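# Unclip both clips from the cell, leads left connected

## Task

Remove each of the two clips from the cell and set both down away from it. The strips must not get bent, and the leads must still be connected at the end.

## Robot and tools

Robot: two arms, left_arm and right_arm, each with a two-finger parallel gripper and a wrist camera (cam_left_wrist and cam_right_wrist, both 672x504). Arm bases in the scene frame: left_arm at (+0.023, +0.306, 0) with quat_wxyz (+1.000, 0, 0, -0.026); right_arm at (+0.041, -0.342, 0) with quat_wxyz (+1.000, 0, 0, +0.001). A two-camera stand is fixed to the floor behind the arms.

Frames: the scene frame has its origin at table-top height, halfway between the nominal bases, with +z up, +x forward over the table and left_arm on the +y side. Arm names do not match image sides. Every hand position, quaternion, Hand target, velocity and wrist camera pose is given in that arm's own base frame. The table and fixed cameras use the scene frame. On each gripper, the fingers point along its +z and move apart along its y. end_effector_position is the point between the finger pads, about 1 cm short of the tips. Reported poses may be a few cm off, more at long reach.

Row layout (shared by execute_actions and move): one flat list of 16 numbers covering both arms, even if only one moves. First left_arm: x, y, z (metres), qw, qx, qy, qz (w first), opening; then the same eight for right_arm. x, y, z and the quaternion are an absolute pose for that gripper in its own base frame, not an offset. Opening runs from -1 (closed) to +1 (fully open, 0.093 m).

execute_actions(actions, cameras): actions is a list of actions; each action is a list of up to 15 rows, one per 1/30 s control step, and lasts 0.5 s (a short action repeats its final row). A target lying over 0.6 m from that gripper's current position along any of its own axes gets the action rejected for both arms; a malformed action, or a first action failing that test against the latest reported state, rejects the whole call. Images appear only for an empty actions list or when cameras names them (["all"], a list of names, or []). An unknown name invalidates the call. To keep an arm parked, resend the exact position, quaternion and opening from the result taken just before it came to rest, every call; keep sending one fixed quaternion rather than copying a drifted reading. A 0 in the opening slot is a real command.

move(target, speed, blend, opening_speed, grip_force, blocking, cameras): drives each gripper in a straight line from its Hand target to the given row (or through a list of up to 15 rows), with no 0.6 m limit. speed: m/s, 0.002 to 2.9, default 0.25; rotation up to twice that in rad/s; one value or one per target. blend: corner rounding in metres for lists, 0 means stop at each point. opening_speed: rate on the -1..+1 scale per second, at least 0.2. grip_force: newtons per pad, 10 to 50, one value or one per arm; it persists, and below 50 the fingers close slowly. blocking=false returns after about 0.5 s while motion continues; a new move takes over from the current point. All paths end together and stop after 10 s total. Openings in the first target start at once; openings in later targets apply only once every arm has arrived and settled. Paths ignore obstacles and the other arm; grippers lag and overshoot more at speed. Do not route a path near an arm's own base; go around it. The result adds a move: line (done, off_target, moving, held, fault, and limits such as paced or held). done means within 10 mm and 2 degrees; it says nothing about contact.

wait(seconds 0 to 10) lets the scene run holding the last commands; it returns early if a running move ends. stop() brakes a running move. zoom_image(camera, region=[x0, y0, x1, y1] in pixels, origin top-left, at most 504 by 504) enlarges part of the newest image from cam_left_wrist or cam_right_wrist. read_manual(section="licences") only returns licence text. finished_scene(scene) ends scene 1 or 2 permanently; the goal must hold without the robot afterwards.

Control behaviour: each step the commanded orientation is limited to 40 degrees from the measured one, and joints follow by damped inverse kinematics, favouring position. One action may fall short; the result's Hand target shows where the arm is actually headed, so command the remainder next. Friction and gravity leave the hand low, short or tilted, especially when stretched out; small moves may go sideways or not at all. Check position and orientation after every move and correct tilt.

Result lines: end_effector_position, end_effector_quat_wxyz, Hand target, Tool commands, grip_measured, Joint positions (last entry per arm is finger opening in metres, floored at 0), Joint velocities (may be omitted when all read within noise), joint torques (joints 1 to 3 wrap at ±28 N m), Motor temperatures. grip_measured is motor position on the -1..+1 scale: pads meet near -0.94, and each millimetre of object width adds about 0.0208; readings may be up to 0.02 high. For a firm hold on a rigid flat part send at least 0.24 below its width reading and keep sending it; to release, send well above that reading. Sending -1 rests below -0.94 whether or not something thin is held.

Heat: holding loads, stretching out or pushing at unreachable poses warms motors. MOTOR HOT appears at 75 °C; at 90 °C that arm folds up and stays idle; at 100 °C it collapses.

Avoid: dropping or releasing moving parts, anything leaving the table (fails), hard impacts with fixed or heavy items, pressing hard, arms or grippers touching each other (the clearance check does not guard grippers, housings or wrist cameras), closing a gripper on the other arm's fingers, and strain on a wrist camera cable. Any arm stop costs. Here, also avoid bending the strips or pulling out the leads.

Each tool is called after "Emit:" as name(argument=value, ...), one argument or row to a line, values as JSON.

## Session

Emit:
execute_actions(
  actions=[],
)

Scene clock: 0.00 s.
left_arm: end_effector_position=(+0.3088, -0.0295, +0.2211) grip_measured=+1.000 end_effector_quat_wxyz=(+0.487, -0.100, +0.868, -0.014) | right_arm: end_effector_position=(+0.2886, +0.1732, +0.2288) grip_measured=+1.000 end_effector_quat_wxyz=(+0.519, -0.092, +0.823, +0.213)
Joint positions: left_arm=[-0.248 0.913 0.783 -0.449 -0.283 -0.324 0.093] | right_arm=[0.576 0.918 0.661 -0.125 0.07 0.306 0.093]
Joint velocities: within noise
Joint torques (N m): no reading
Motor temperatures (°C): left_arm=[34 36 35 30 27 31 29] | right_arm=[28 33 36 34 26 26 30]
Heat: left arm: 36 °C; right arm: 36 °C.
Hand target: left_arm +0.3104, -0.0298, +0.2289; +0.496, -0.102, +0.862, -0.017 | right_arm +0.2906, +0.1744, +0.2424; +0.533, -0.090, +0.812, +0.219
Tool commands: left_gripper/opening=+1.0 right_gripper/opening=+1.0
camera_calibration:
cam_left_wrist: T_world_to_cam=[[0.17576, -0.97563, 0.131356, -0.111838], [-0.824783, -0.218786, -0.521407, 0.398875], [0.53744, -0.0166978, -0.843137, 0.110029], [0, 0, 0, 1]] pos_world=[0.289508, -0.0200076, 0.315436]
cam_right_wrist: T_world_to_cam=[[0.382857, -0.886631, -0.259432, 0.102724], [-0.738696, -0.125182, -0.662312, 0.427894], [0.55475, 0.445213, -0.702878, 0.00983586], [0, 0, 0, 1]] pos_world=[0.271299, 0.140264, 0.316963]

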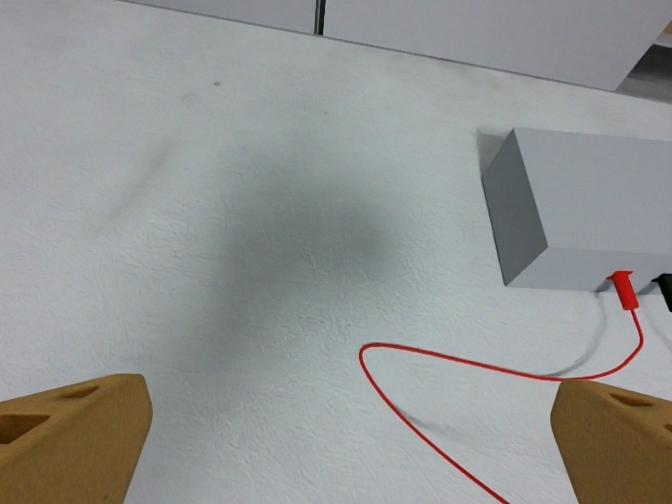

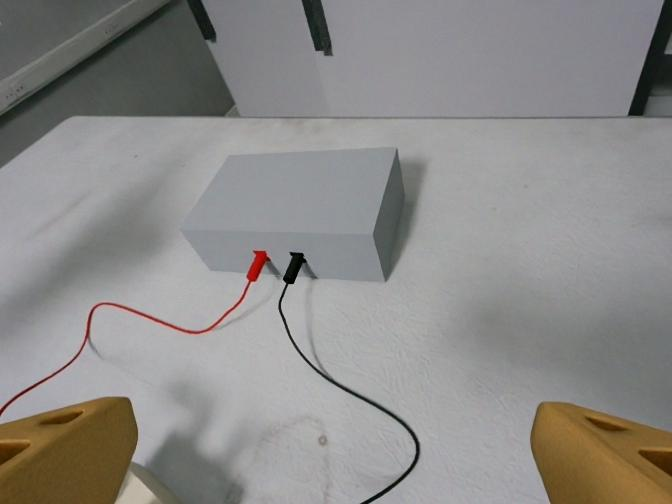

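Emit:
move(
  target=[0.3088,-0.0295,0.24,0.4911,-0.1015,0.865,-0.015,0,0.25,0.0,0.22,0,-0.7071,0.7071,0,0],
)

Emit:
move(
  target=[0.27,-0.21,0.24,0,0.6756,0.7373,0,0,0.25,0.0,0.22,0,-0.7071,0.7071,0,0],
  cameras=["all"],
)

Scene clock: 6.87 s.
left_arm: end_effector_position=(+0.3073, -0.0291, +0.2278) grip_measured=+0.002 end_effector_quat_wxyz=(+0.485, -0.100, +0.869, -0.013) | right_arm: end_effector_position=(+0.2526, -0.0014, +0.2148) grip_measured=+0.002 end_effector_quat_wxyz=(-0.033, +0.697, -0.715, +0.029)
Joint positions: left_arm=[-0.248 0.913 0.814 -0.484 -0.283 -0.324 0.045] | right_arm=[-0.009 1.465 1.549 -1.567 -0.005 -1.554 0.045]
Joint torques (N m): left_arm=[-0.27 -1.47 11.48 1.83 -0.1 -0.08] | right_arm=[0.34 -6.05 8.01 0.29 -0.01 -0.02]
Heat: left arm: 37 °C; right arm: 37 °C.
Hand target: left_arm +0.3087, -0.0295, +0.2395; +0.491, -0.101, +0.865, -0.015 | right_arm +0.2488, -0.0007, +0.2215; -0.035, +0.704, -0.708, +0.035
Off the commanded pose: left_arm 0.012 m, 1 deg | right_arm 0.006 m, 5 deg.
joint sent to its limit (right arm) — joint 4 (wrist pitch), lower limit. The joint targets are off in orientation, not in position.
move: off_target (left_arm, right_arm)

Scene clock: 11.57 s.
left_arm: end_effector_position=(+0.2691, -0.2055, +0.2381) grip_measured=+0.002 end_effector_quat_wxyz=(+0.098, +0.661, +0.744, +0.015) | right_arm: end_effector_position=(+0.2526, -0.0014, +0.2148) grip_measured=+0.002 end_effector_quat_wxyz=(-0.033, +0.699, -0.714, +0.029)
Joint positions: left_arm=[-0.66 1.723 1.897 -1.547 -0.016 0.794 0.045] | right_arm=[-0.009 1.465 1.549 -1.567 -0.005 -1.557 0.045]
Joint torques (N m): left_arm=[-0.47 -5.96 9.31 0.5 0.09 0.12] | right_arm=[0.57 -5.05 8.1 0.3 -0.02 -0.02]
Heat: left arm: 38 °C; right arm: 37 °C.
Hand target: left_arm +0.2695, -0.2082, +0.2407; +0.097, +0.670, +0.736, +0.014 | right_arm +0.2501, +0.0000, +0.2193; -0.031, +0.706, -0.707, +0.031
Off the commanded pose: left_arm 0.005 m, 11 deg | right_arm 0.006 m, 5 deg.
joint sent to its limit (left arm) — joint 4 (wrist pitch), lower limit. The joint targets are off in orientation, not in position.
joint sent to its limit (right arm) — joint 4 (wrist pitch), lower limit. The joint targets are off in orientation, not in position.
move: off_target (left_arm, right_arm)
camera_calibration:
cam_left_wrist: T_world_to_cam=[[-0.97732, -0.143062, -0.156137, 0.271024], [-0.186751, 0.929883, 0.316926, 0.201227], [0.099849, 0.338897, -0.93551, 0.355573], [0, 0, 0, 1]] pos_world=[0.266953, -0.268847, 0.311185]
cam_right_wrist: T_world_to_cam=[[0.99707, -0.0214326, 0.0734309, -0.267281], [-0.0494435, -0.913037, 0.404869, -0.0343746], [0.0583678, -0.407313, -0.911421, 0.266757], [0, 0, 0, 1]] pos_world=[0.249228, 0.0715397, 0.276671]

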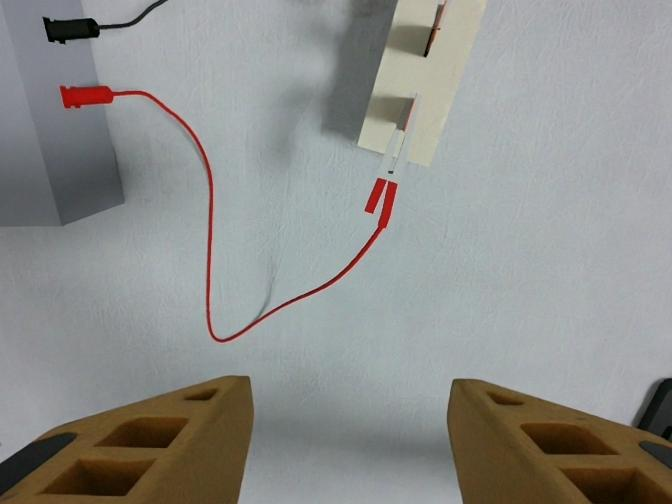

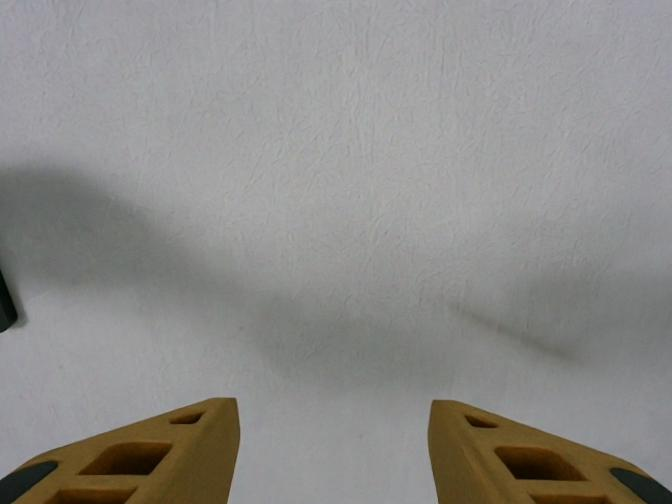

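Emit:
move(
  target=[0.275,-0.225,0.15,0,0.7361,0.6769,0,-0.1,0.25,0.0,0.22,0,-0.7071,0.7071,0,0],
  cameras=["cam_left_wrist"],
)

Emit:
zoom_image(
  camera="cam_left_wrist",
  region=[180, 100, 500, 400],
)

Scene clock: 17.50 s.
left_arm: end_effector_position=(+0.2743, -0.2191, +0.1543) grip_measured=-0.098 end_effector_quat_wxyz=(-0.003, +0.728, +0.686, +0.008) | right_arm: end_effector_position=(+0.2526, -0.0014, +0.2148) grip_measured=+0.002 end_effector_quat_wxyz=(-0.033, +0.699, -0.714, +0.029)
Joint positions: left_arm=[-0.682 1.886 1.774 -1.463 -0.016 0.948 0.04] | right_arm=[-0.009 1.465 1.549 -1.567 -0.005 -1.557 0.045]
Joint torques (N m): left_arm=[-0.5 -8.03 6.15 0.42 0.2 0.15] | right_arm=[0.55 -5.04 8.09 0.3 -0.01 -0.02]
Heat: left arm: 38 °C; right arm: 37 °C.
Hand target: left_arm +0.2745, -0.2245, +0.1503; +0.000, +0.736, +0.677, +0.001 | right_arm +0.2501, +0.0000, +0.2193; -0.031, +0.706, -0.707, +0.031
Off the commanded pose: left_arm 0.007 m, 2 deg | right_arm 0.006 m, 5 deg.
joint sent to its limit (right arm) — joint 4 (wrist pitch), lower limit. The joint targets are off in orientation, not in position.
move: off_target (right_arm)
camera_calibration:
cam_left_wrist: T_world_to_cam=[[-0.999011, 0.0421281, -0.0141915, 0.285735], [0.0310707, 0.890024, 0.454853, 0.151672], [0.0317929, 0.453962, -0.890453, 0.31833], [0, 0, 0, 1]] pos_world=[0.270619, -0.291539, 0.218524]
Images, in order (width x height): cam_left_wrist 672x504.

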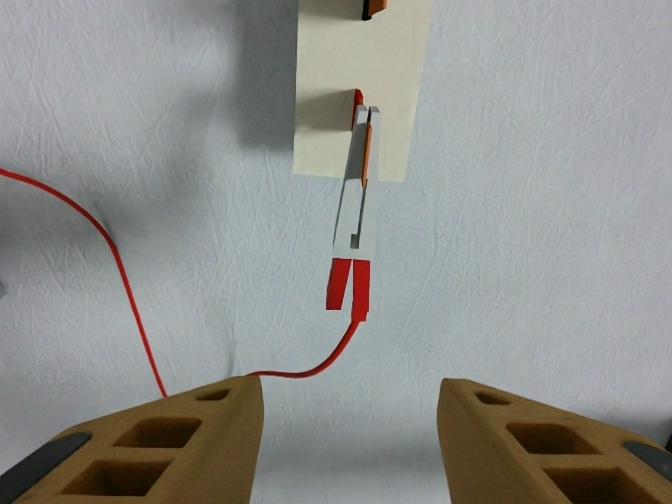

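Scaled by 1.575 from the camera's 672x504 image, which has a finer 960x720 frame.

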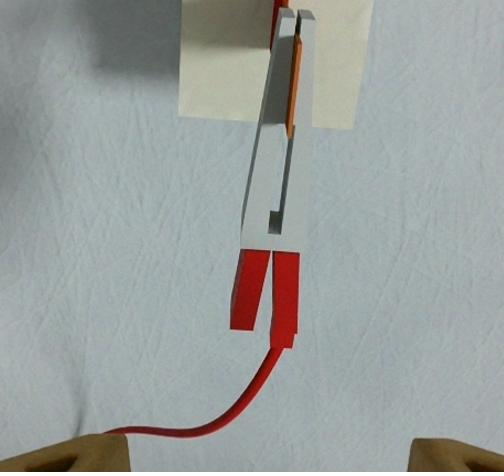

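Emit:
move(
  target=[0.278,-0.226,0.118,0,0.7547,0.6561,0,-0.3,0.25,0.0,0.22,0,-0.7071,0.7071,0,0],
  speed=0.1,
  cameras=["cam_left_wrist"],
)

Emit:
zoom_image(
  camera="cam_left_wrist",
  region=[180, 200, 500, 500],
)

Scene clock: 22.43 s.
left_arm: end_effector_position=(+0.2776, -0.2218, +0.1254) grip_measured=-0.298 end_effector_quat_wxyz=(+0.001, +0.748, +0.664, +0.008) | right_arm: end_effector_position=(+0.2526, -0.0014, +0.2148) grip_measured=+0.002 end_effector_quat_wxyz=(-0.033, +0.699, -0.714, +0.029)
Joint positions: left_arm=[-0.682 1.886 1.659 -1.339 -0.016 1.008 0.031] | right_arm=[-0.009 1.465 1.549 -1.567 -0.005 -1.557 0.045]
Joint torques (N m): left_arm=[-0.25 -7.62 5.81 0.46 0.22 0.15] | right_arm=[0.57 -5.05 8.09 0.3 -0.01 -0.02]
Heat: left arm: 39 °C; right arm: 37 °C.
Hand target: left_arm +0.2774, -0.2255, +0.1179; -0.001, +0.755, +0.656, +0.000 | right_arm +0.2501, +0.0000, +0.2193; -0.031, +0.706, -0.707, +0.031
Off the commanded pose: left_arm 0.009 m, 2 deg | right_arm 0.006 m, 5 deg.
joint sent to its limit (right arm) — joint 4 (wrist pitch), lower limit. The joint targets are off in orientation, not in position.
move: off_target (right_arm)
camera_calibration:
cam_left_wrist: T_world_to_cam=[[-0.994601, 0.101641, -0.0209359, 0.301573], [0.0813641, 0.888999, 0.450622, 0.15339], [0.0644137, 0.446485, -0.892469, 0.283181], [0, 0, 0, 1]] pos_world=[0.269224, -0.293452, 0.189923]
Images, in order (width x height): cam_left_wrist 672x504.

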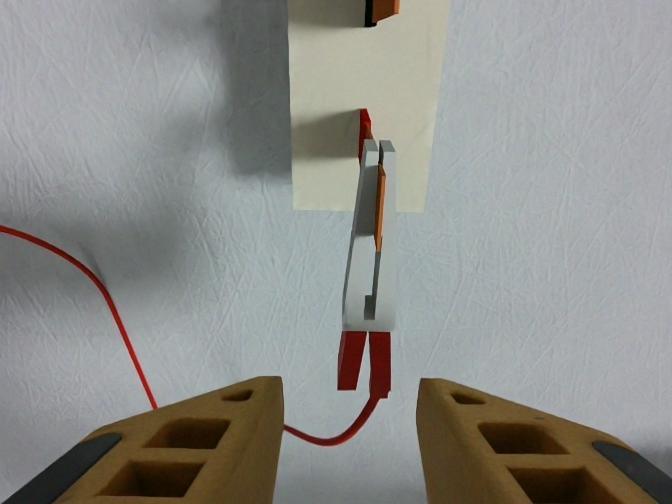

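Scaled by 1.575 from the camera's 672x504 image, which has a finer 960x720 frame.

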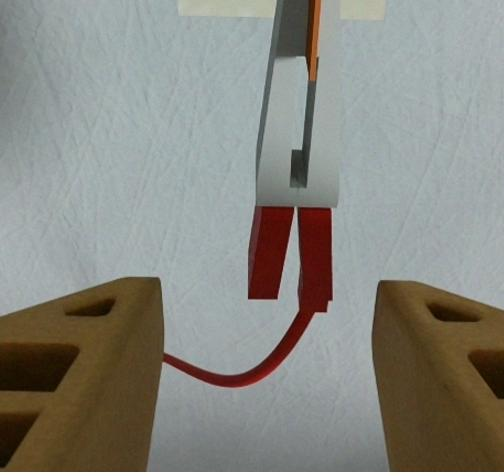

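Emit:
move(
  target=[0.2735,-0.229,0.102,0,0.7547,0.6561,0,-0.3,0.25,0.0,0.22,0,-0.7071,0.7071,0,0],
  speed=0.1,
  cameras=["cam_left_wrist"],
)

Scene clock: 26.77 s.
left_arm: end_effector_position=(+0.2771, -0.2213, +0.1088) grip_measured=-0.298 end_effector_quat_wxyz=(+0.000, +0.748, +0.664, +0.008) | right_arm: end_effector_position=(+0.2526, -0.0014, +0.2148) grip_measured=+0.002 end_effector_quat_wxyz=(-0.033, +0.699, -0.714, +0.029)
Joint positions: left_arm=[-0.682 1.886 1.593 -1.274 -0.016 1.008 0.031] | right_arm=[-0.009 1.465 1.549 -1.567 -0.005 -1.557 0.045]
Joint torques (N m): left_arm=[-0.79 -7.9 5.72 0.51 0.22 0] | right_arm=[0.57 -5.05 8.09 0.3 -0.01 -0.02]
Heat: left arm: 40 °C; right arm: 38 °C.
Hand target: left_arm +0.2751, -0.2267, +0.1023; +0.000, +0.752, +0.659, +0.000 | right_arm +0.2501, +0.0000, +0.2193; -0.031, +0.706, -0.707, +0.031
Off the commanded pose: left_arm 0.011 m, 2 deg | right_arm 0.006 m, 5 deg.
joint sent to its limit (right arm) — joint 4 (wrist pitch), lower limit. The joint targets are off in orientation, not in position.
move: off_target (left_arm, right_arm)
camera_calibration:
cam_left_wrist: T_world_to_cam=[[-0.99463, 0.101612, -0.0196328, 0.300475], [0.0818658, 0.88856, 0.451396, 0.160294], [0.0633122, 0.447365, -0.892108, 0.268668], [0, 0, 0, 1]] pos_world=[0.268729, -0.293156, 0.173224]
Images, in order (width x height): cam_left_wrist 672x504.

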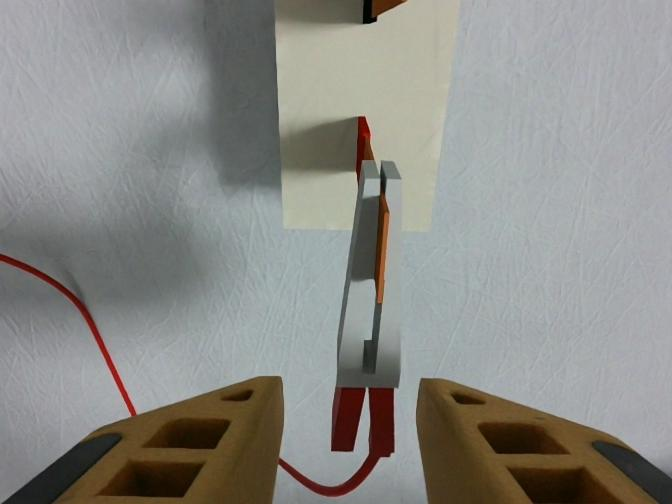

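Emit:
move(
  target=[0.2705,-0.228,0.102,0,0.7547,0.6561,0,-0.3,0.25,0.0,0.22,0,-0.7071,0.7071,0,0],
  speed=0.1,
  cameras=["cam_left_wrist"],
)

Scene clock: 29.83 s.
left_arm: end_effector_position=(+0.2714, -0.2244, +0.1053) grip_measured=-0.298 end_effector_quat_wxyz=(-0.004, +0.753, +0.658, +0.008) | right_arm: end_effector_position=(+0.2526, -0.0014, +0.2148) grip_measured=+0.002 end_effector_quat_wxyz=(-0.033, +0.699, -0.714, +0.029)
Joint positions: left_arm=[-0.699 1.886 1.579 -1.269 -0.016 1.008 0.031] | right_arm=[-0.009 1.465 1.549 -1.567 -0.005 -1.557 0.045]
Joint torques (N m): left_arm=[-0.66 -8.69 5.63 0.44 0.22 -0.03] | right_arm=[0.57 -5.05 8.08 0.29 -0.01 -0.02]
Motor temperatures (°C): left_arm=[34 41 38 31 27 31 29] | right_arm=[28 34 38 34 26 25 30]
Heat: left arm: 41 °C; right arm: 38 °C.
Hand target: left_arm +0.2696, -0.2292, +0.1020; +0.000, +0.756, +0.654, +0.000 | right_arm +0.2501, +0.0000, +0.2193; -0.031, +0.706, -0.707, +0.031
Off the commanded pose: left_arm 0.005 m, 1 deg | right_arm 0.006 m, 5 deg.
joint sent to its limit (right arm) — joint 4 (wrist pitch), lower limit. The joint targets are off in orientation, not in position.
move: off_target (right_arm)
camera_calibration:
cam_left_wrist: T_world_to_cam=[[-0.992877, 0.118538, -0.0119742, 0.297637], [0.100088, 0.884391, 0.455889, 0.158688], [0.0646302, 0.451444, -0.889956, 0.26766], [0, 0, 0, 1]] pos_world=[0.262335, -0.296457, 0.169425]
Images, in order (width x height): cam_left_wrist 672x504.

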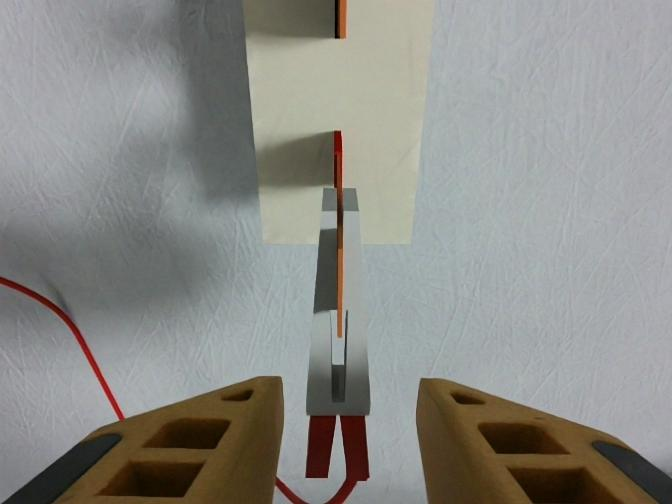

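Emit:
move(
  target=[0.2765,-0.221,0.110,0,0.7547,0.6561,0,-0.3,0.25,0.0,0.22,0,-0.7071,0.7071,0,0],
  speed=0.1,
  cameras=["cam_left_wrist"],
)

Scene clock: 33.27 s.
left_arm: end_effector_position=(+0.2769, -0.2177, +0.1053) grip_measured=-0.298 end_effector_quat_wxyz=(-0.004, +0.747, +0.665, +0.008) | right_arm: end_effector_position=(+0.2526, -0.0014, +0.2148) grip_measured=+0.002 end_effector_quat_wxyz=(-0.033, +0.699, -0.714, +0.029)
Joint positions: left_arm=[-0.674 1.886 1.579 -1.269 -0.016 1.014 0.031] | right_arm=[-0.009 1.465 1.549 -1.567 -0.005 -1.557 0.045]
Joint torques (N m): left_arm=[0.13 -8.88 8.35 0.07 0.22 0.16] | right_arm=[0.55 -5.04 8.09 0.3 -0.02 -0.02]
Heat: left arm: 42 °C; right arm: 38 °C.
Hand target: left_arm +0.2775, -0.2198, +0.1100; +0.000, +0.753, +0.658, +0.000 | right_arm +0.2501, +0.0000, +0.2193; -0.031, +0.706, -0.707, +0.031
Off the commanded pose: left_arm 0.006 m, 2 deg | right_arm 0.006 m, 5 deg.
joint sent to its limit (right arm) — joint 4 (wrist pitch), lower limit. The joint targets are off in orientation, not in position.
move: off_target (right_arm)
camera_calibration:
cam_left_wrist: T_world_to_cam=[[-0.994896, 0.100207, -0.0118822, 0.298744], [0.0837968, 0.886035, 0.455982, 0.157088], [0.0562208, 0.452659, -0.889909, 0.266774], [0, 0, 0, 1]] pos_world=[0.269057, -0.289879, 0.169325]
Images, in order (width x height): cam_left_wrist 672x504.

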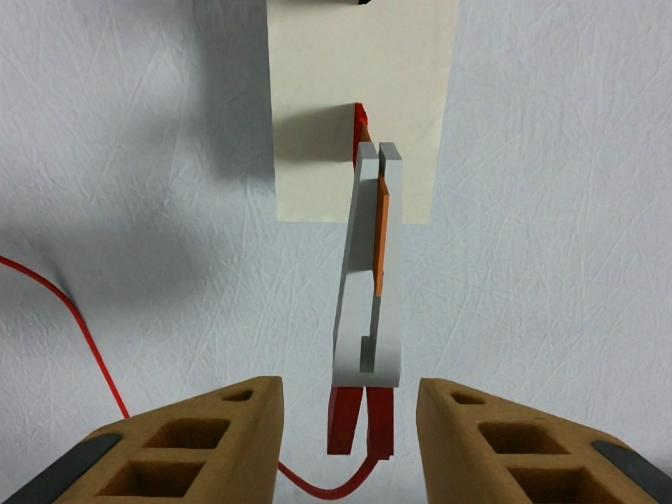

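Emit:
move(
  target=[0.2735,-0.2225,0.112,0,0.7547,0.6561,0,-0.3,0.25,0.0,0.22,0,-0.7071,0.7071,0,0],
  speed=0.1,
  cameras=["cam_left_wrist"],
)

Scene clock: 36.67 s.
left_arm: end_effector_position=(+0.2754, -0.2172, +0.1053) grip_measured=-0.298 end_effector_quat_wxyz=(-0.007, +0.748, +0.664, +0.007) | right_arm: end_effector_position=(+0.2526, -0.0014, +0.2148) grip_measured=+0.002 end_effector_quat_wxyz=(-0.033, +0.699, -0.714, +0.029)
Joint positions: left_arm=[-0.676 1.886 1.579 -1.276 -0.016 1.014 0.031] | right_arm=[-0.009 1.465 1.549 -1.567 -0.005 -1.557 0.045]
Joint torques (N m): left_arm=[-0.85 -9.35 8.42 0.05 0.21 0.07] | right_arm=[0.57 -5.05 8.1 0.3 -0.01 -0.02]
Heat: left arm: 43 °C; right arm: 38 °C.
Hand target: left_arm +0.2733, -0.2227, +0.1119; +0.000, +0.755, +0.656, +0.000 | right_arm +0.2501, +0.0000, +0.2193; -0.031, +0.706, -0.707, +0.031
Off the commanded pose: left_arm 0.009 m, 2 deg | right_arm 0.006 m, 5 deg.
joint sent to its limit (right arm) — joint 4 (wrist pitch), lower limit. The joint targets are off in orientation, not in position.
move: off_target (right_arm)
camera_calibration:
cam_left_wrist: T_world_to_cam=[[-0.99478, 0.101822, -0.00667968, 0.296992], [0.0874175, 0.884161, 0.45893, 0.15502], [0.0526349, 0.45595, -0.888447, 0.268205], [0, 0, 0, 1]] pos_world=[0.267773, -0.289592, 0.169126]
Images, in order (width x height): cam_left_wrist 672x504.

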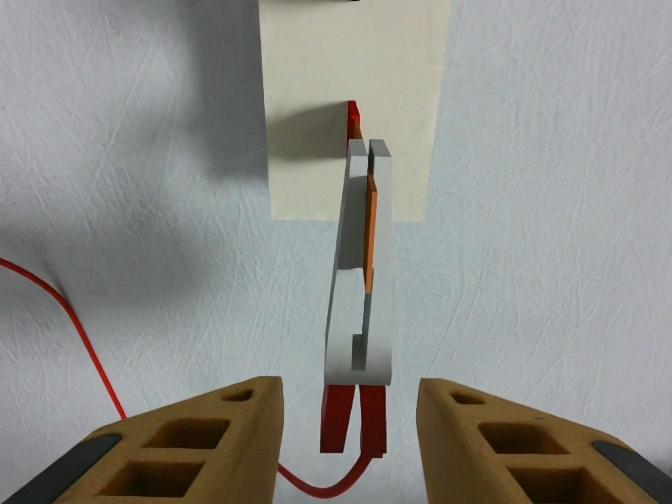

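Emit:
move(
  target=[0.2725,-0.2225,0.112,0,0.7547,0.6561,0,-0.68,0.25,0.0,0.22,0,-0.7071,0.7071,0,0],
  opening_speed=0.3,
  cameras=["cam_left_wrist"],
)

Scene clock: 41.77 s.
left_arm: end_effector_position=(+0.2754, -0.2172, +0.1053) grip_measured=-0.678 end_effector_quat_wxyz=(-0.007, +0.748, +0.664, +0.007) | right_arm: end_effector_position=(+0.2526, -0.0014, +0.2148) grip_measured=+0.002 end_effector_quat_wxyz=(-0.033, +0.699, -0.714, +0.029)
Joint positions: left_arm=[-0.676 1.886 1.579 -1.276 -0.016 1.014 0.013] | right_arm=[-0.009 1.465 1.549 -1.567 -0.005 -1.557 0.045]
Joint torques (N m): left_arm=[-0.77 -9.61 8.01 0.07 0.23 0.05] | right_arm=[0.55 -5.05 8.09 0.3 -0.01 -0.02]
Heat: left arm: 44 °C; right arm: 38 °C.
Hand target: left_arm +0.2728, -0.2222, +0.1119; +0.000, +0.754, +0.656, +0.000 | right_arm +0.2501, +0.0000, +0.2193; -0.031, +0.706, -0.707, +0.031
Off the commanded pose: left_arm 0.009 m, 2 deg | right_arm 0.006 m, 5 deg.
joint sent to its limit (right arm) — joint 4 (wrist pitch), lower limit. The joint targets are off in orientation, not in position.
move: off_target (right_arm)
camera_calibration:
cam_left_wrist: T_world_to_cam=[[-0.99478, 0.101822, -0.00667968, 0.296992], [0.0874175, 0.884161, 0.45893, 0.15502], [0.0526349, 0.45595, -0.888447, 0.268205], [0, 0, 0, 1]] pos_world=[0.267773, -0.289592, 0.169126]
Images, in order (width x height): cam_left_wrist 672x504.

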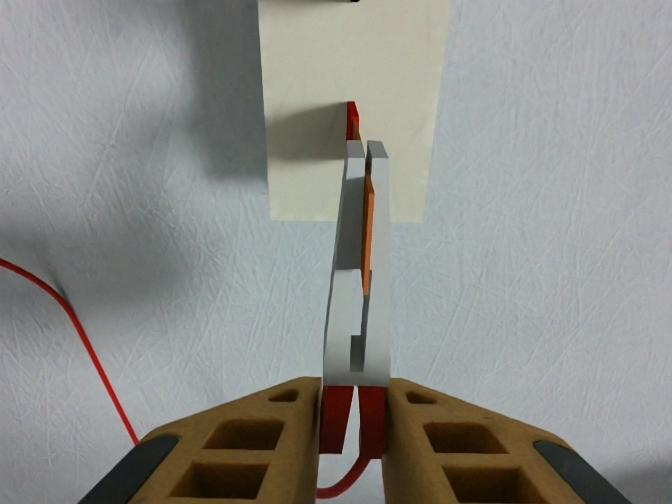

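Emit:
move(
  target=[0.2725,-0.2225,0.112,0,0.7547,0.6561,0,-1,0.25,0.0,0.22,0,-0.7071,0.7071,0,0],
  opening_speed=0.3,
  cameras=["cam_left_wrist"],
)

Scene clock: 44.87 s.
left_arm: end_effector_position=(+0.2747, -0.2180, +0.1053) grip_measured=-0.908 end_effector_quat_wxyz=(-0.007, +0.749, +0.663, +0.007) | right_arm: end_effector_position=(+0.2526, -0.0014, +0.2148) grip_measured=+0.002 end_effector_quat_wxyz=(-0.033, +0.699, -0.714, +0.029)
Joint positions: left_arm=[-0.679 1.886 1.579 -1.276 -0.016 1.014 0.002] | right_arm=[-0.009 1.465 1.549 -1.567 -0.005 -1.557 0.045]
Joint torques (N m): left_arm=[-0.77 -9.55 8.03 0.07 0.21 0.04] | right_arm=[0.57 -5.05 8.09 0.29 -0.01 -0.02]
Heat: left arm: 45 °C; right arm: 38 °C.
Hand target: left_arm +0.2723, -0.2228, +0.1119; +0.000, +0.755, +0.656, +0.000 | right_arm +0.2501, +0.0000, +0.2193; -0.031, +0.706, -0.707, +0.031
Off the commanded pose: left_arm 0.008 m, 2 deg | right_arm 0.006 m, 5 deg.
joint sent to its limit (right arm) — joint 4 (wrist pitch), lower limit. The joint targets are off in orientation, not in position.
move: off_target (right_arm)
camera_calibration:
cam_left_wrist: T_world_to_cam=[[-0.994464, 0.104867, -0.00670304, 0.296978], [0.090113, 0.883884, 0.458943, 0.155002], [0.0540528, 0.455799, -0.88844, 0.268192], [0, 0, 0, 1]] pos_world=[0.26687, -0.290388, 0.169126]
Images, in order (width x height): cam_left_wrist 672x504.

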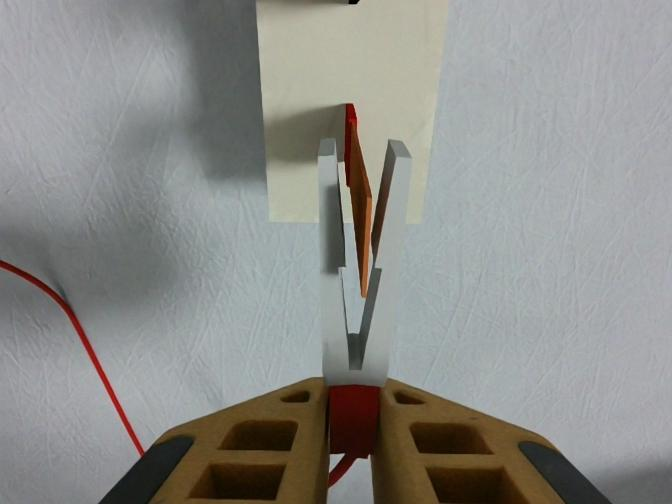

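Emit:
move(
  target=[
    [0.2745,-0.205,0.112,0,0.7547,0.6561,0,-1,0.25,0.0,0.22,0,-0.7071,0.7071,0,0],
    [0.279,-0.165,0.120,0,0.7547,0.6561,0,-1,0.25,0.0,0.22,0,-0.7071,0.7071,0,0],
  ],
  speed=0.05,
  blend=0.01,
  cameras=["cam_left_wrist"],
)

Scene clock: 56.47 s.
left_arm: end_effector_position=(+0.2833, -0.1686, +0.1101) grip_measured=-0.914 end_effector_quat_wxyz=(-0.011, +0.751, +0.660, +0.005) | right_arm: end_effector_position=(+0.2526, -0.0014, +0.2148) grip_measured=+0.002 end_effector_quat_wxyz=(-0.033, +0.699, -0.714, +0.029)
Joint positions: left_arm=[-0.545 1.809 1.499 -1.279 -0.016 1.155 0.001] | right_arm=[-0.009 1.465 1.549 -1.567 -0.005 -1.557 0.045]
Joint torques (N m): left_arm=[0.09 -11.64 5.61 0.04 0.22 0.14] | right_arm=[0.55 -5.04 8.09 0.3 -0.01 -0.02]
Motor temperatures (°C): left_arm=[34 47 38 30 27 31 30] | right_arm=[28 35 38 33 26 25 30]
Heat: left arm: 47 °C; right arm: 38 °C.
Hand target: left_arm +0.2774, -0.1671, +0.1198; +0.000, +0.757, +0.653, -0.001 | right_arm +0.2501, +0.0000, +0.2193; -0.031, +0.706, -0.707, +0.031
Off the commanded pose: left_arm 0.011 m, 2 deg | right_arm 0.006 m, 5 deg.
joint sent to its limit (right arm) — joint 4 (wrist pitch), lower limit. The joint targets are off in orientation, not in position.
move: off_target (left_arm, right_arm)
camera_calibration:
cam_left_wrist: T_world_to_cam=[[-0.99366, 0.112415, 0.00169176, 0.300564], [0.100537, 0.881736, 0.460905, 0.104896], [0.0503209, 0.458153, -0.887448, 0.250817], [0, 0, 0, 1]] pos_world=[0.275491, -0.241191, 0.173732]
Images, in order (width x height): cam_left_wrist 672x504.

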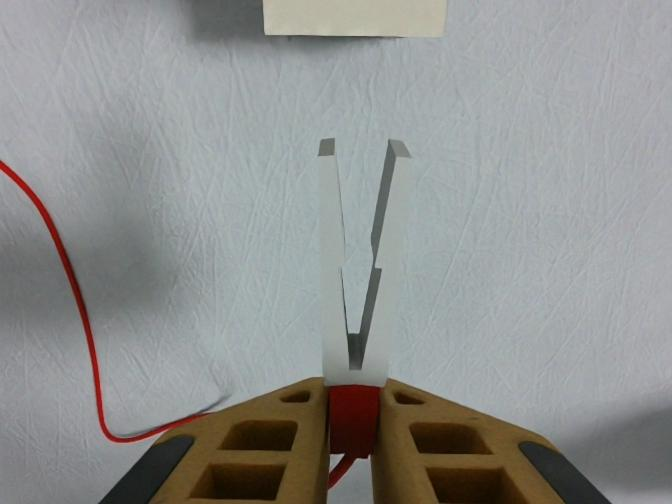

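Emit:
move(
  target=[
    [0.28,-0.105,0.10,0,0.7547,0.6561,0,-1,0.25,0.0,0.22,0,-0.7071,0.7071,0,0],
    [0.28,-0.10,0.04,0,0.7547,0.6561,0,-1,0.25,0.0,0.22,0,-0.7071,0.7071,0,0],
  ],
  speed=0.12,
  blend=0.02,
)

Emit:
move(
  target=[0.28,-0.10,0.014,0,0.7547,0.6561,0,-1,0.25,0.0,0.22,0,-0.7071,0.7071,0,0],
  speed=0.05,
  cameras=["cam_left_wrist"],
)

Emit:
move(
  target=[0.28,-0.10,0.006,0,0.7547,0.6561,0,-1,0.25,0.0,0.22,0,-0.7071,0.7071,0,0],
  speed=0.03,
)

Scene clock: 61.50 s.
left_arm: end_effector_position=(+0.2787, -0.0987, +0.0443) grip_measured=-0.914 end_effector_quat_wxyz=(-0.006, +0.749, +0.662, +0.005) | right_arm: end_effector_position=(+0.2526, -0.0014, +0.2148) grip_measured=+0.002 end_effector_quat_wxyz=(-0.033, +0.699, -0.714, +0.029)
Joint positions: left_arm=[-0.349 1.725 1.13 -0.981 -0.015 1.345 0.001] | right_arm=[-0.009 1.465 1.549 -1.567 -0.005 -1.557 0.045]
Joint torques (N m): left_arm=[0.35 -6.63 5.41 0.42 0.23 0.16] | right_arm=[0.55 -5.05 8.09 0.3 -0.01 -0.02]
Heat: left arm: 47 °C; right arm: 38 °C.
Hand target: left_arm +0.2794, -0.0999, +0.0405; +0.000, +0.754, +0.656, -0.001 | right_arm +0.2501, +0.0000, +0.2193; -0.031, +0.706, -0.707, +0.031
Off the commanded pose: left_arm 0.005 m, 1 deg | right_arm 0.006 m, 5 deg.
joint sent to its limit (right arm) — joint 4 (wrist pitch), lower limit. The joint targets are off in orientation, not in position.
move: off_target (right_arm)

Scene clock: 63.33 s.
left_arm: end_effector_position=(+0.2800, -0.0992, +0.0204) grip_measured=-0.914 end_effector_quat_wxyz=(-0.001, +0.749, +0.662, +0.008) | right_arm: end_effector_position=(+0.2526, -0.0014, +0.2148) grip_measured=+0.002 end_effector_quat_wxyz=(-0.033, +0.699, -0.714, +0.029)
Joint positions: left_arm=[-0.349 1.757 1.065 -0.874 -0.015 1.345 0.001] | right_arm=[-0.009 1.465 1.549 -1.567 -0.005 -1.557 0.045]
Joint torques (N m): left_arm=[0.21 -5.9 5.23 0.46 0.21 0.14] | right_arm=[0.57 -5.05 8.09 0.29 -0.01 -0.02]
Heat: left arm: 47 °C; right arm: 38 °C.
Hand target: left_arm +0.2799, -0.1000, +0.0142; +0.000, +0.755, +0.656, +0.000 | right_arm +0.2501, +0.0000, +0.2193; -0.031, +0.706, -0.707, +0.031
Off the commanded pose: left_arm 0.006 m, 1 deg | right_arm 0.006 m, 5 deg.
joint sent to its limit (right arm) — joint 4 (wrist pitch), lower limit. The joint targets are off in orientation, not in position.
move: off_target (right_arm)
camera_calibration:
cam_left_wrist: T_world_to_cam=[[-0.994209, 0.106217, -0.0163013, 0.289612], [0.0873788, 0.887362, 0.452717, 0.0896978], [0.0625513, 0.448671, -0.891505, 0.13529], [0, 0, 0, 1]] pos_world=[0.271635, -0.171057, 0.0847253]
Images, in order (width x height): cam_left_wrist 672x504.

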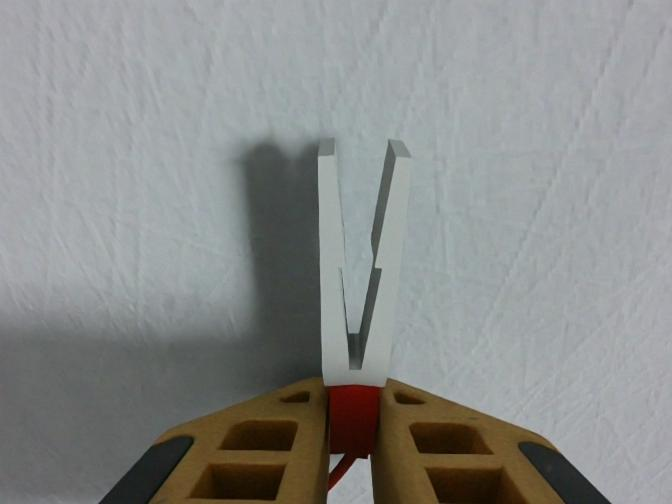

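Scene clock: 65.33 s.
left_arm: end_effector_position=(+0.2794, -0.0990, +0.0143) grip_measured=-0.914 end_effector_quat_wxyz=(-0.003, +0.749, +0.662, +0.007) | right_arm: end_effector_position=(+0.2526, -0.0014, +0.2148) grip_measured=+0.002 end_effector_quat_wxyz=(-0.033, +0.699, -0.714, +0.029)
Joint positions: left_arm=[-0.349 1.768 1.051 -0.852 -0.015 1.345 0.001] | right_arm=[-0.009 1.465 1.549 -1.567 -0.005 -1.557 0.045]
Joint torques (N m): left_arm=[0.31 -5.5 4.79 0.56 0.2 0.14] | right_arm=[0.57 -5.04 8.1 0.3 -0.02 -0.02]
Heat: left arm: 46 °C; right arm: 38 °C.
Hand target: left_arm +0.2790, -0.0997, +0.0059; -0.001, +0.755, +0.656, -0.001 | right_arm +0.2501, +0.0000, +0.2193; -0.031, +0.706, -0.707, +0.031
Off the commanded pose: left_arm 0.008 m, 1 deg | right_arm 0.006 m, 5 deg.
joint sent to its limit (right arm) — joint 4 (wrist pitch), lower limit. The joint targets are off in orientation, not in position.
move: off_target (right_arm)

Emit:
move(
  target=[0.28,-0.10,0.007,0,0.7547,0.6561,0,-0.3,0.25,0.0,0.22,0,-0.7071,0.7071,0,0],
  opening_speed=0.4,
)

Emit:
move(
  target=[
    [0.28,-0.10,0.07,0,0.7547,0.6561,0,-0.3,0.25,0.0,0.22,0,-0.7071,0.7071,0,0],
    [0.28,-0.0,0.23,0,0.7547,0.6561,0,-0.3,0.25,0.05,0.22,0,-0.6561,0.7547,0,0],
  ],
  speed=[0.06,0.25],
  blend=0.01,
)

Emit:
move(
  target=[0.28,-0.0,0.23,0,0.7547,0.6561,0,-0.3,0.235,0.262,0.19,0,-0.6561,0.7547,0,-0.1],
  cameras=["all"],
)

Scene clock: 72.33 s.
left_arm: end_effector_position=(+0.2731, -0.0981, +0.0147) grip_measured=-0.302 end_effector_quat_wxyz=(-0.012, +0.749, +0.662, -0.003) | right_arm: end_effector_position=(+0.2526, -0.0014, +0.2148) grip_measured=+0.002 end_effector_quat_wxyz=(-0.033, +0.699, -0.714, +0.029)
Joint positions: left_arm=[-0.349 1.768 1.053 -0.88 -0.007 1.345 0.031] | right_arm=[-0.009 1.465 1.549 -1.567 -0.005 -1.557 0.045]
Joint torques (N m): left_arm=[0.29 -5.71 5.09 0.77 0.17 0.14] | right_arm=[0.55 -5.04 8.09 0.3 -0.02 -0.02]
Heat: left arm: 45 °C; right arm: 39 °C.
Hand target: left_arm +0.2798, -0.1007, +0.0078; +0.001, +0.754, +0.657, -0.001 | right_arm +0.2501, +0.0000, +0.2193; -0.031, +0.706, -0.707, +0.031
Off the commanded pose: left_arm 0.011 m, 2 deg | right_arm 0.006 m, 5 deg.
joint sent to its limit (right arm) — joint 4 (wrist pitch), lower limit. The joint targets are off in orientation, not in position.
move: off_target (left_arm, right_arm)

Scene clock: 75.20 s.
left_arm: end_effector_position=(+0.2843, +0.0009, +0.2185) grip_measured=-0.301 end_effector_quat_wxyz=(+0.034, +0.746, +0.663, +0.046) | right_arm: end_effector_position=(+0.2490, +0.0489, +0.2120) grip_measured=+0.002 end_effector_quat_wxyz=(+0.033, -0.658, +0.752, -0.019)
Joint positions: left_arm=[-0.004 1.564 1.654 -1.547 -0.012 1.686 0.031] | right_arm=[0.194 1.478 1.549 -1.567 0 -1.243 0.045]
Joint torques (N m): left_arm=[0.09 -7.35 8.54 0.26 0.17 0.17] | right_arm=[0.14 -4.4 9.8 0.31 -0.01 0.23]
Heat: left arm: 45 °C; right arm: 39 °C.
Hand target: left_arm +0.2819, -0.0003, +0.2287; +0.045, +0.753, +0.655, +0.052 | right_arm +0.2506, +0.0496, +0.2193; +0.037, -0.656, +0.754, -0.024
Off the commanded pose: left_arm 0.012 m, 7 deg | right_arm 0.008 m, 4 deg.
joint sent to its limit (left arm) — joint 4 (wrist pitch), lower limit. The joint targets are off in orientation, not in position.
joint sent to its limit (right arm) — joint 4 (wrist pitch), lower limit. The joint targets are off in orientation, not in position.
move: off_target (left_arm, right_arm)

Scene clock: 77.07 s.
left_arm: end_effector_position=(+0.2843, +0.0009, +0.2185) grip_measured=-0.301 end_effector_quat_wxyz=(+0.034, +0.747, +0.663, +0.046) | right_arm: end_effector_position=(+0.2336, +0.2600, +0.1797) grip_measured=-0.098 end_effector_quat_wxyz=(-0.002, -0.664, +0.748, -0.004)
Joint positions: left_arm=[-0.004 1.564 1.654 -1.547 -0.012 1.687 0.031] | right_arm=[0.842 1.9 1.894 -1.57 0.007 -0.609 0.04]
Joint torques (N m): left_arm=[0.12 -8.08 8.03 0.25 0.17 0.14] | right_arm=[-0.44 -8.55 9.96 0.18 -0.03 0.26]
Heat: left arm: 45 °C; right arm: 39 °C.
Hand target: left_arm +0.2801, +0.0000, +0.2290; +0.045, +0.753, +0.655, +0.053 | right_arm +0.2359, +0.2613, +0.1890; +0.009, -0.659, +0.752, -0.003
Off the commanded pose: left_arm 0.012 m, 7 deg | right_arm 0.011 m, 1 deg.
joint sent to its limit (left arm) — joint 4 (wrist pitch), lower limit. The joint targets are off in orientation, not in position.
joint sent to its limit (right arm) — joint 4 (wrist pitch), lower limit. The joint targets still meet the commanded pose.
move: off_target (left_arm, right_arm)
camera_calibration:
cam_left_wrist: T_world_to_cam=[[-0.987428, 0.103109, -0.119806, 0.307146], [0.0371191, 0.88801, 0.458323, -0.0761397], [0.153646, 0.448114, -0.880674, 0.238557], [0, 0, 0, 1]] pos_world=[0.269457, -0.0709574, 0.281785]
cam_right_wrist: T_world_to_cam=[[0.992955, -0.118033, -0.0104071, -0.19905], [-0.102867, -0.902292, 0.418673, 0.224855], [-0.0588073, -0.414653, -0.908078, 0.370975], [0, 0, 0, 1]] pos_world=[0.242594, 0.333216, 0.240662]

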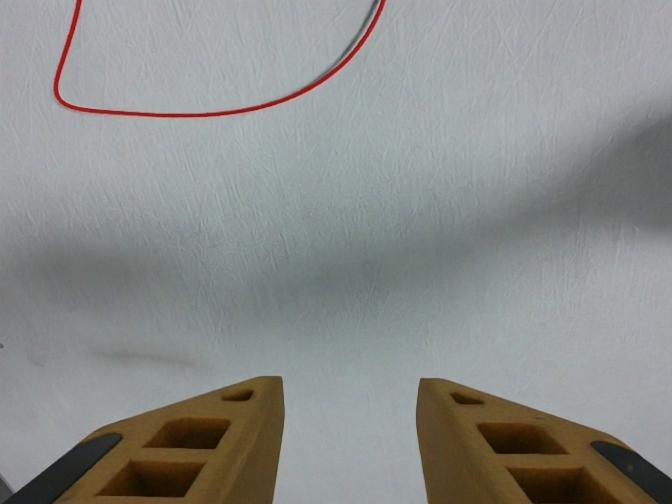

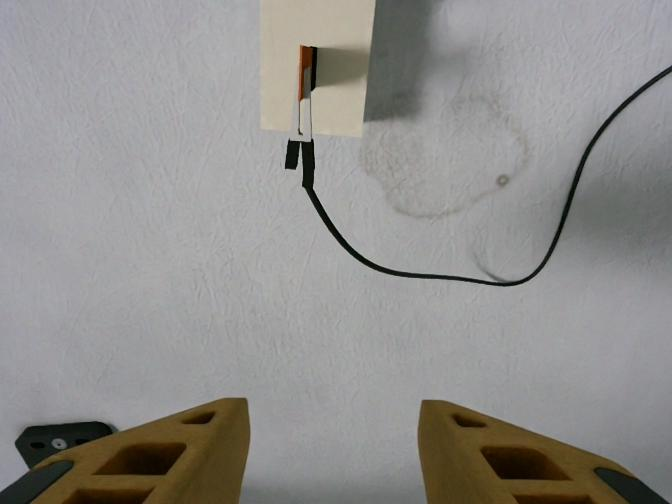

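Emit:
move(
  target=[0.28,-0.0,0.23,0,0.7547,0.6561,0,-0.3,0.229,0.309,0.135,0,-0.6561,0.7547,0,-0.2],
  speed=0.15,
  cameras=["cam_right_wrist"],
)

Emit:
zoom_image(
  camera="cam_right_wrist",
  region=[180, 150, 500, 450],
)

Scene clock: 81.00 s.
left_arm: end_effector_position=(+0.2843, +0.0009, +0.2185) grip_measured=-0.301 end_effector_quat_wxyz=(+0.034, +0.747, +0.663, +0.046) | right_arm: end_effector_position=(+0.2281, +0.3037, +0.1348) grip_measured=-0.198 end_effector_quat_wxyz=(-0.010, -0.659, +0.752, -0.006)
Joint positions: left_arm=[-0.004 1.564 1.654 -1.547 -0.012 1.687 0.031] | right_arm=[0.93 2.018 1.879 -1.453 0.007 -0.508 0.036]
Joint torques (N m): left_arm=[0.09 -8.02 7.98 0.27 0.17 0.15] | right_arm=[0.03 -9.68 6.58 0.58 -0.1 0.24]
Heat: left arm: 45 °C; right arm: 39 °C.
Hand target: left_arm +0.2800, +0.0000, +0.2290; +0.045, +0.753, +0.655, +0.053 | right_arm +0.2293, +0.3086, +0.1350; +0.000, -0.656, +0.755, +0.000
Off the commanded pose: left_arm 0.012 m, 7 deg | right_arm 0.005 m, 1 deg.
joint sent to its limit (left arm) — joint 4 (wrist pitch), lower limit. The joint targets are off in orientation, not in position.
move: off_target (left_arm)
camera_calibration:
cam_right_wrist: T_world_to_cam=[[0.991107, -0.13186, -0.0178991, -0.183281], [-0.111306, -0.895196, 0.43155, 0.280584], [-0.0729274, -0.425719, -0.901912, 0.353731], [0, 0, 0, 1]] pos_world=[0.238678, 0.377601, 0.194667]
Images, in order (width x height): cam_right_wrist 672x504.

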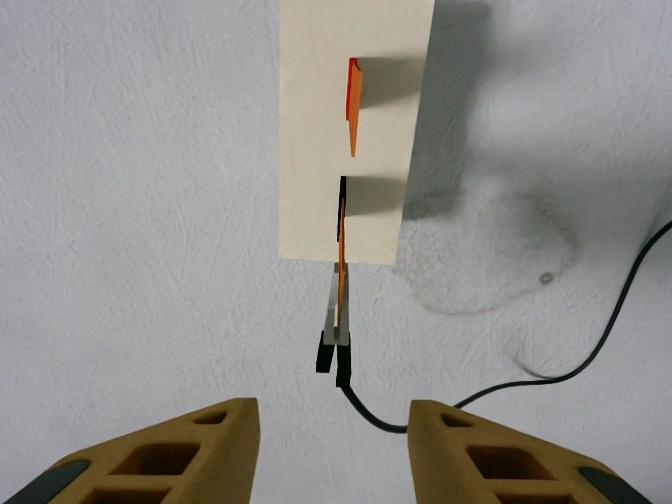

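Scaled by 1.575 from the camera's 672x504 image, which has a finer 960x720 frame.

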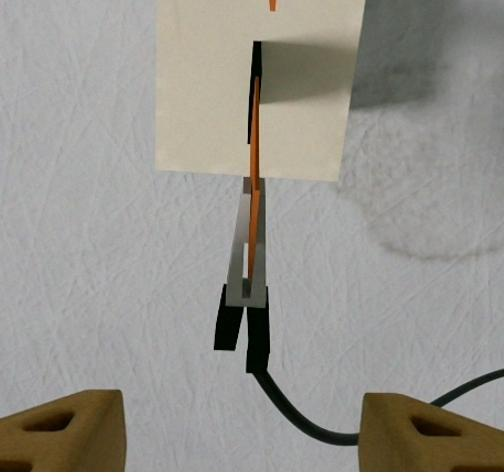

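Emit:
move(
  target=[0.28,-0.0,0.23,0,0.7547,0.6561,0,-0.3,0.229,0.309,0.109,0,-0.6561,0.7547,0,-0.35],
  speed=0.08,
  cameras=["cam_right_wrist"],
)

Emit:
zoom_image(
  camera="cam_right_wrist",
  region=[180, 200, 500, 500],
)

Scene clock: 88.20 s.
left_arm: end_effector_position=(+0.2843, +0.0009, +0.2185) grip_measured=-0.301 end_effector_quat_wxyz=(+0.034, +0.747, +0.663, +0.046) | right_arm: end_effector_position=(+0.2287, +0.3045, +0.1081) grip_measured=-0.348 end_effector_quat_wxyz=(-0.010, -0.659, +0.752, -0.006)
Joint positions: left_arm=[-0.004 1.564 1.654 -1.547 -0.012 1.687 0.031] | right_arm=[0.93 2.018 1.773 -1.349 0.007 -0.508 0.028]
Joint torques (N m): left_arm=[0.13 -8.05 7.99 0.26 0.18 0.16] | right_arm=[0.05 -10.15 6.24 0.58 -0.11 0.23]
Heat: left arm: 46 °C; right arm: 39 °C.
Hand target: left_arm +0.2800, +0.0000, +0.2290; +0.045, +0.753, +0.655, +0.053 | right_arm +0.2290, +0.3089, +0.1091; +0.000, -0.656, +0.755, +0.000
Off the commanded pose: left_arm 0.012 m, 7 deg | right_arm 0.005 m, 1 deg.
joint sent to its limit (left arm) — joint 4 (wrist pitch), lower limit. The joint targets are off in orientation, not in position.
move: off_target (left_arm)
camera_calibration:
cam_right_wrist: T_world_to_cam=[[0.991094, -0.131857, -0.0186143, -0.184125], [-0.110894, -0.894629, 0.432829, 0.29236], [-0.0737247, -0.42691, -0.901284, 0.33057], [0, 0, 0, 1]] pos_world=[0.239277, 0.378399, 0.167968]
Images, in order (width x height): cam_right_wrist 672x504.

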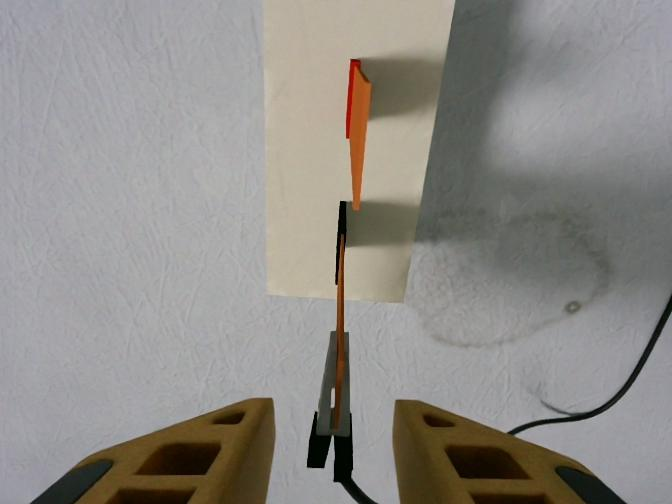

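Scaled by 1.575 from the camera's 672x504 image, which has a finer 960x720 frame.

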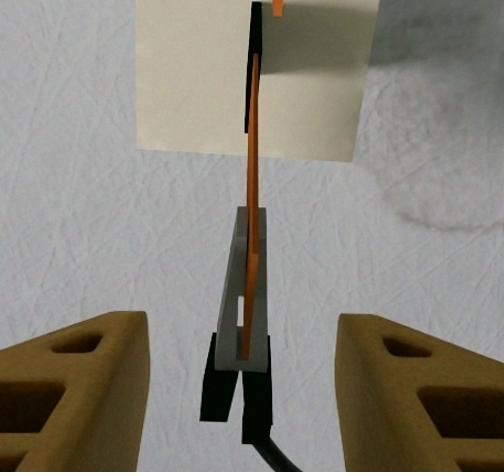

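Emit:
move(
  target=[0.28,-0.0,0.23,0,0.7547,0.6561,0,-0.3,0.2285,0.3085,0.109,0,-0.6561,0.7547,0,-0.78],
  opening_speed=0.3,
)

Emit:
move(
  target=[0.28,-0.0,0.23,0,0.7547,0.6561,0,-0.3,0.2285,0.3085,0.109,0,-0.6561,0.7547,0,-1],
  opening_speed=0.3,
  cameras=["cam_right_wrist"],
)

Emit:
zoom_image(
  camera="cam_right_wrist",
  region=[180, 200, 500, 500],
)

Scene clock: 96.47 s.
left_arm: end_effector_position=(+0.2843, +0.0009, +0.2185) grip_measured=-0.301 end_effector_quat_wxyz=(+0.034, +0.747, +0.663, +0.046) | right_arm: end_effector_position=(+0.2287, +0.3045, +0.1081) grip_measured=-0.776 end_effector_quat_wxyz=(-0.010, -0.659, +0.752, -0.006)
Joint positions: left_arm=[-0.004 1.564 1.654 -1.547 -0.012 1.687 0.031] | right_arm=[0.93 2.018 1.773 -1.349 0.007 -0.508 0.008]
Joint torques (N m): left_arm=[0.09 -8.05 8.03 0.27 0.17 0.14] | right_arm=[0.08 -10.32 5.98 0.57 -0.11 0.24]
Heat: left arm: 46 °C; right arm: 39 °C.
Hand target: left_arm +0.2800, +0.0000, +0.2290; +0.045, +0.753, +0.655, +0.053 | right_arm +0.2283, +0.3083, +0.1090; -0.001, -0.656, +0.755, +0.000
Off the commanded pose: left_arm 0.012 m, 7 deg | right_arm 0.004 m, 1 deg.
joint sent to its limit (left arm) — joint 4 (wrist pitch), lower limit. The joint targets are off in orientation, not in position.
move: off_target (left_arm)

Scene clock: 97.93 s.
left_arm: end_effector_position=(+0.2843, +0.0009, +0.2185) grip_measured=-0.301 end_effector_quat_wxyz=(+0.034, +0.747, +0.663, +0.046) | right_arm: end_effector_position=(+0.2289, +0.3048, +0.1081) grip_measured=-0.958 end_effector_quat_wxyz=(-0.010, -0.659, +0.752, -0.006)
Joint positions: left_arm=[-0.004 1.564 1.654 -1.547 -0.012 1.687 0.031] | right_arm=[0.93 2.018 1.773 -1.348 0.007 -0.508 0]
Joint torques (N m): left_arm=[0.17 -8.03 8.09 0.25 0.16 0.15] | right_arm=[0.09 -10.32 6 0.58 -0.11 0.24]
Heat: left arm: 46 °C; right arm: 39 °C.
Hand target: left_arm +0.2800, +0.0000, +0.2290; +0.045, +0.753, +0.655, +0.053 | right_arm +0.2287, +0.3087, +0.1090; +0.000, -0.656, +0.755, +0.000
Off the commanded pose: left_arm 0.012 m, 7 deg | right_arm 0.004 m, 1 deg.
joint sent to its limit (left arm) — joint 4 (wrist pitch), lower limit. The joint targets are off in orientation, not in position.
move: off_target (left_arm)
camera_calibration:
cam_right_wrist: T_world_to_cam=[[0.991107, -0.13186, -0.0178991, -0.184418], [-0.111306, -0.895196, 0.43155, 0.293048], [-0.0729274, -0.425719, -0.901912, 0.330224], [0, 0, 0, 1]] pos_world=[0.239478, 0.378601, 0.168067]
Images, in order (width x height): cam_right_wrist 672x504.

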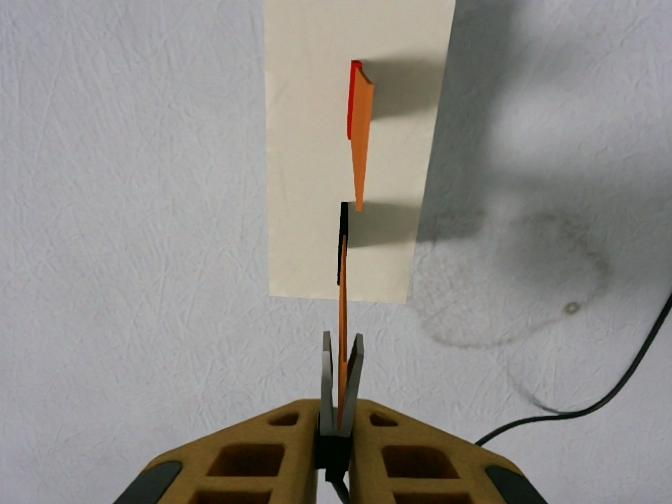

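Scaled by 1.575 from the camera's 672x504 image, which has a finer 960x720 frame.

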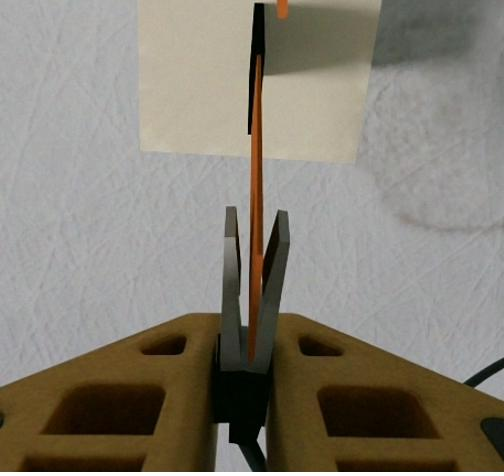

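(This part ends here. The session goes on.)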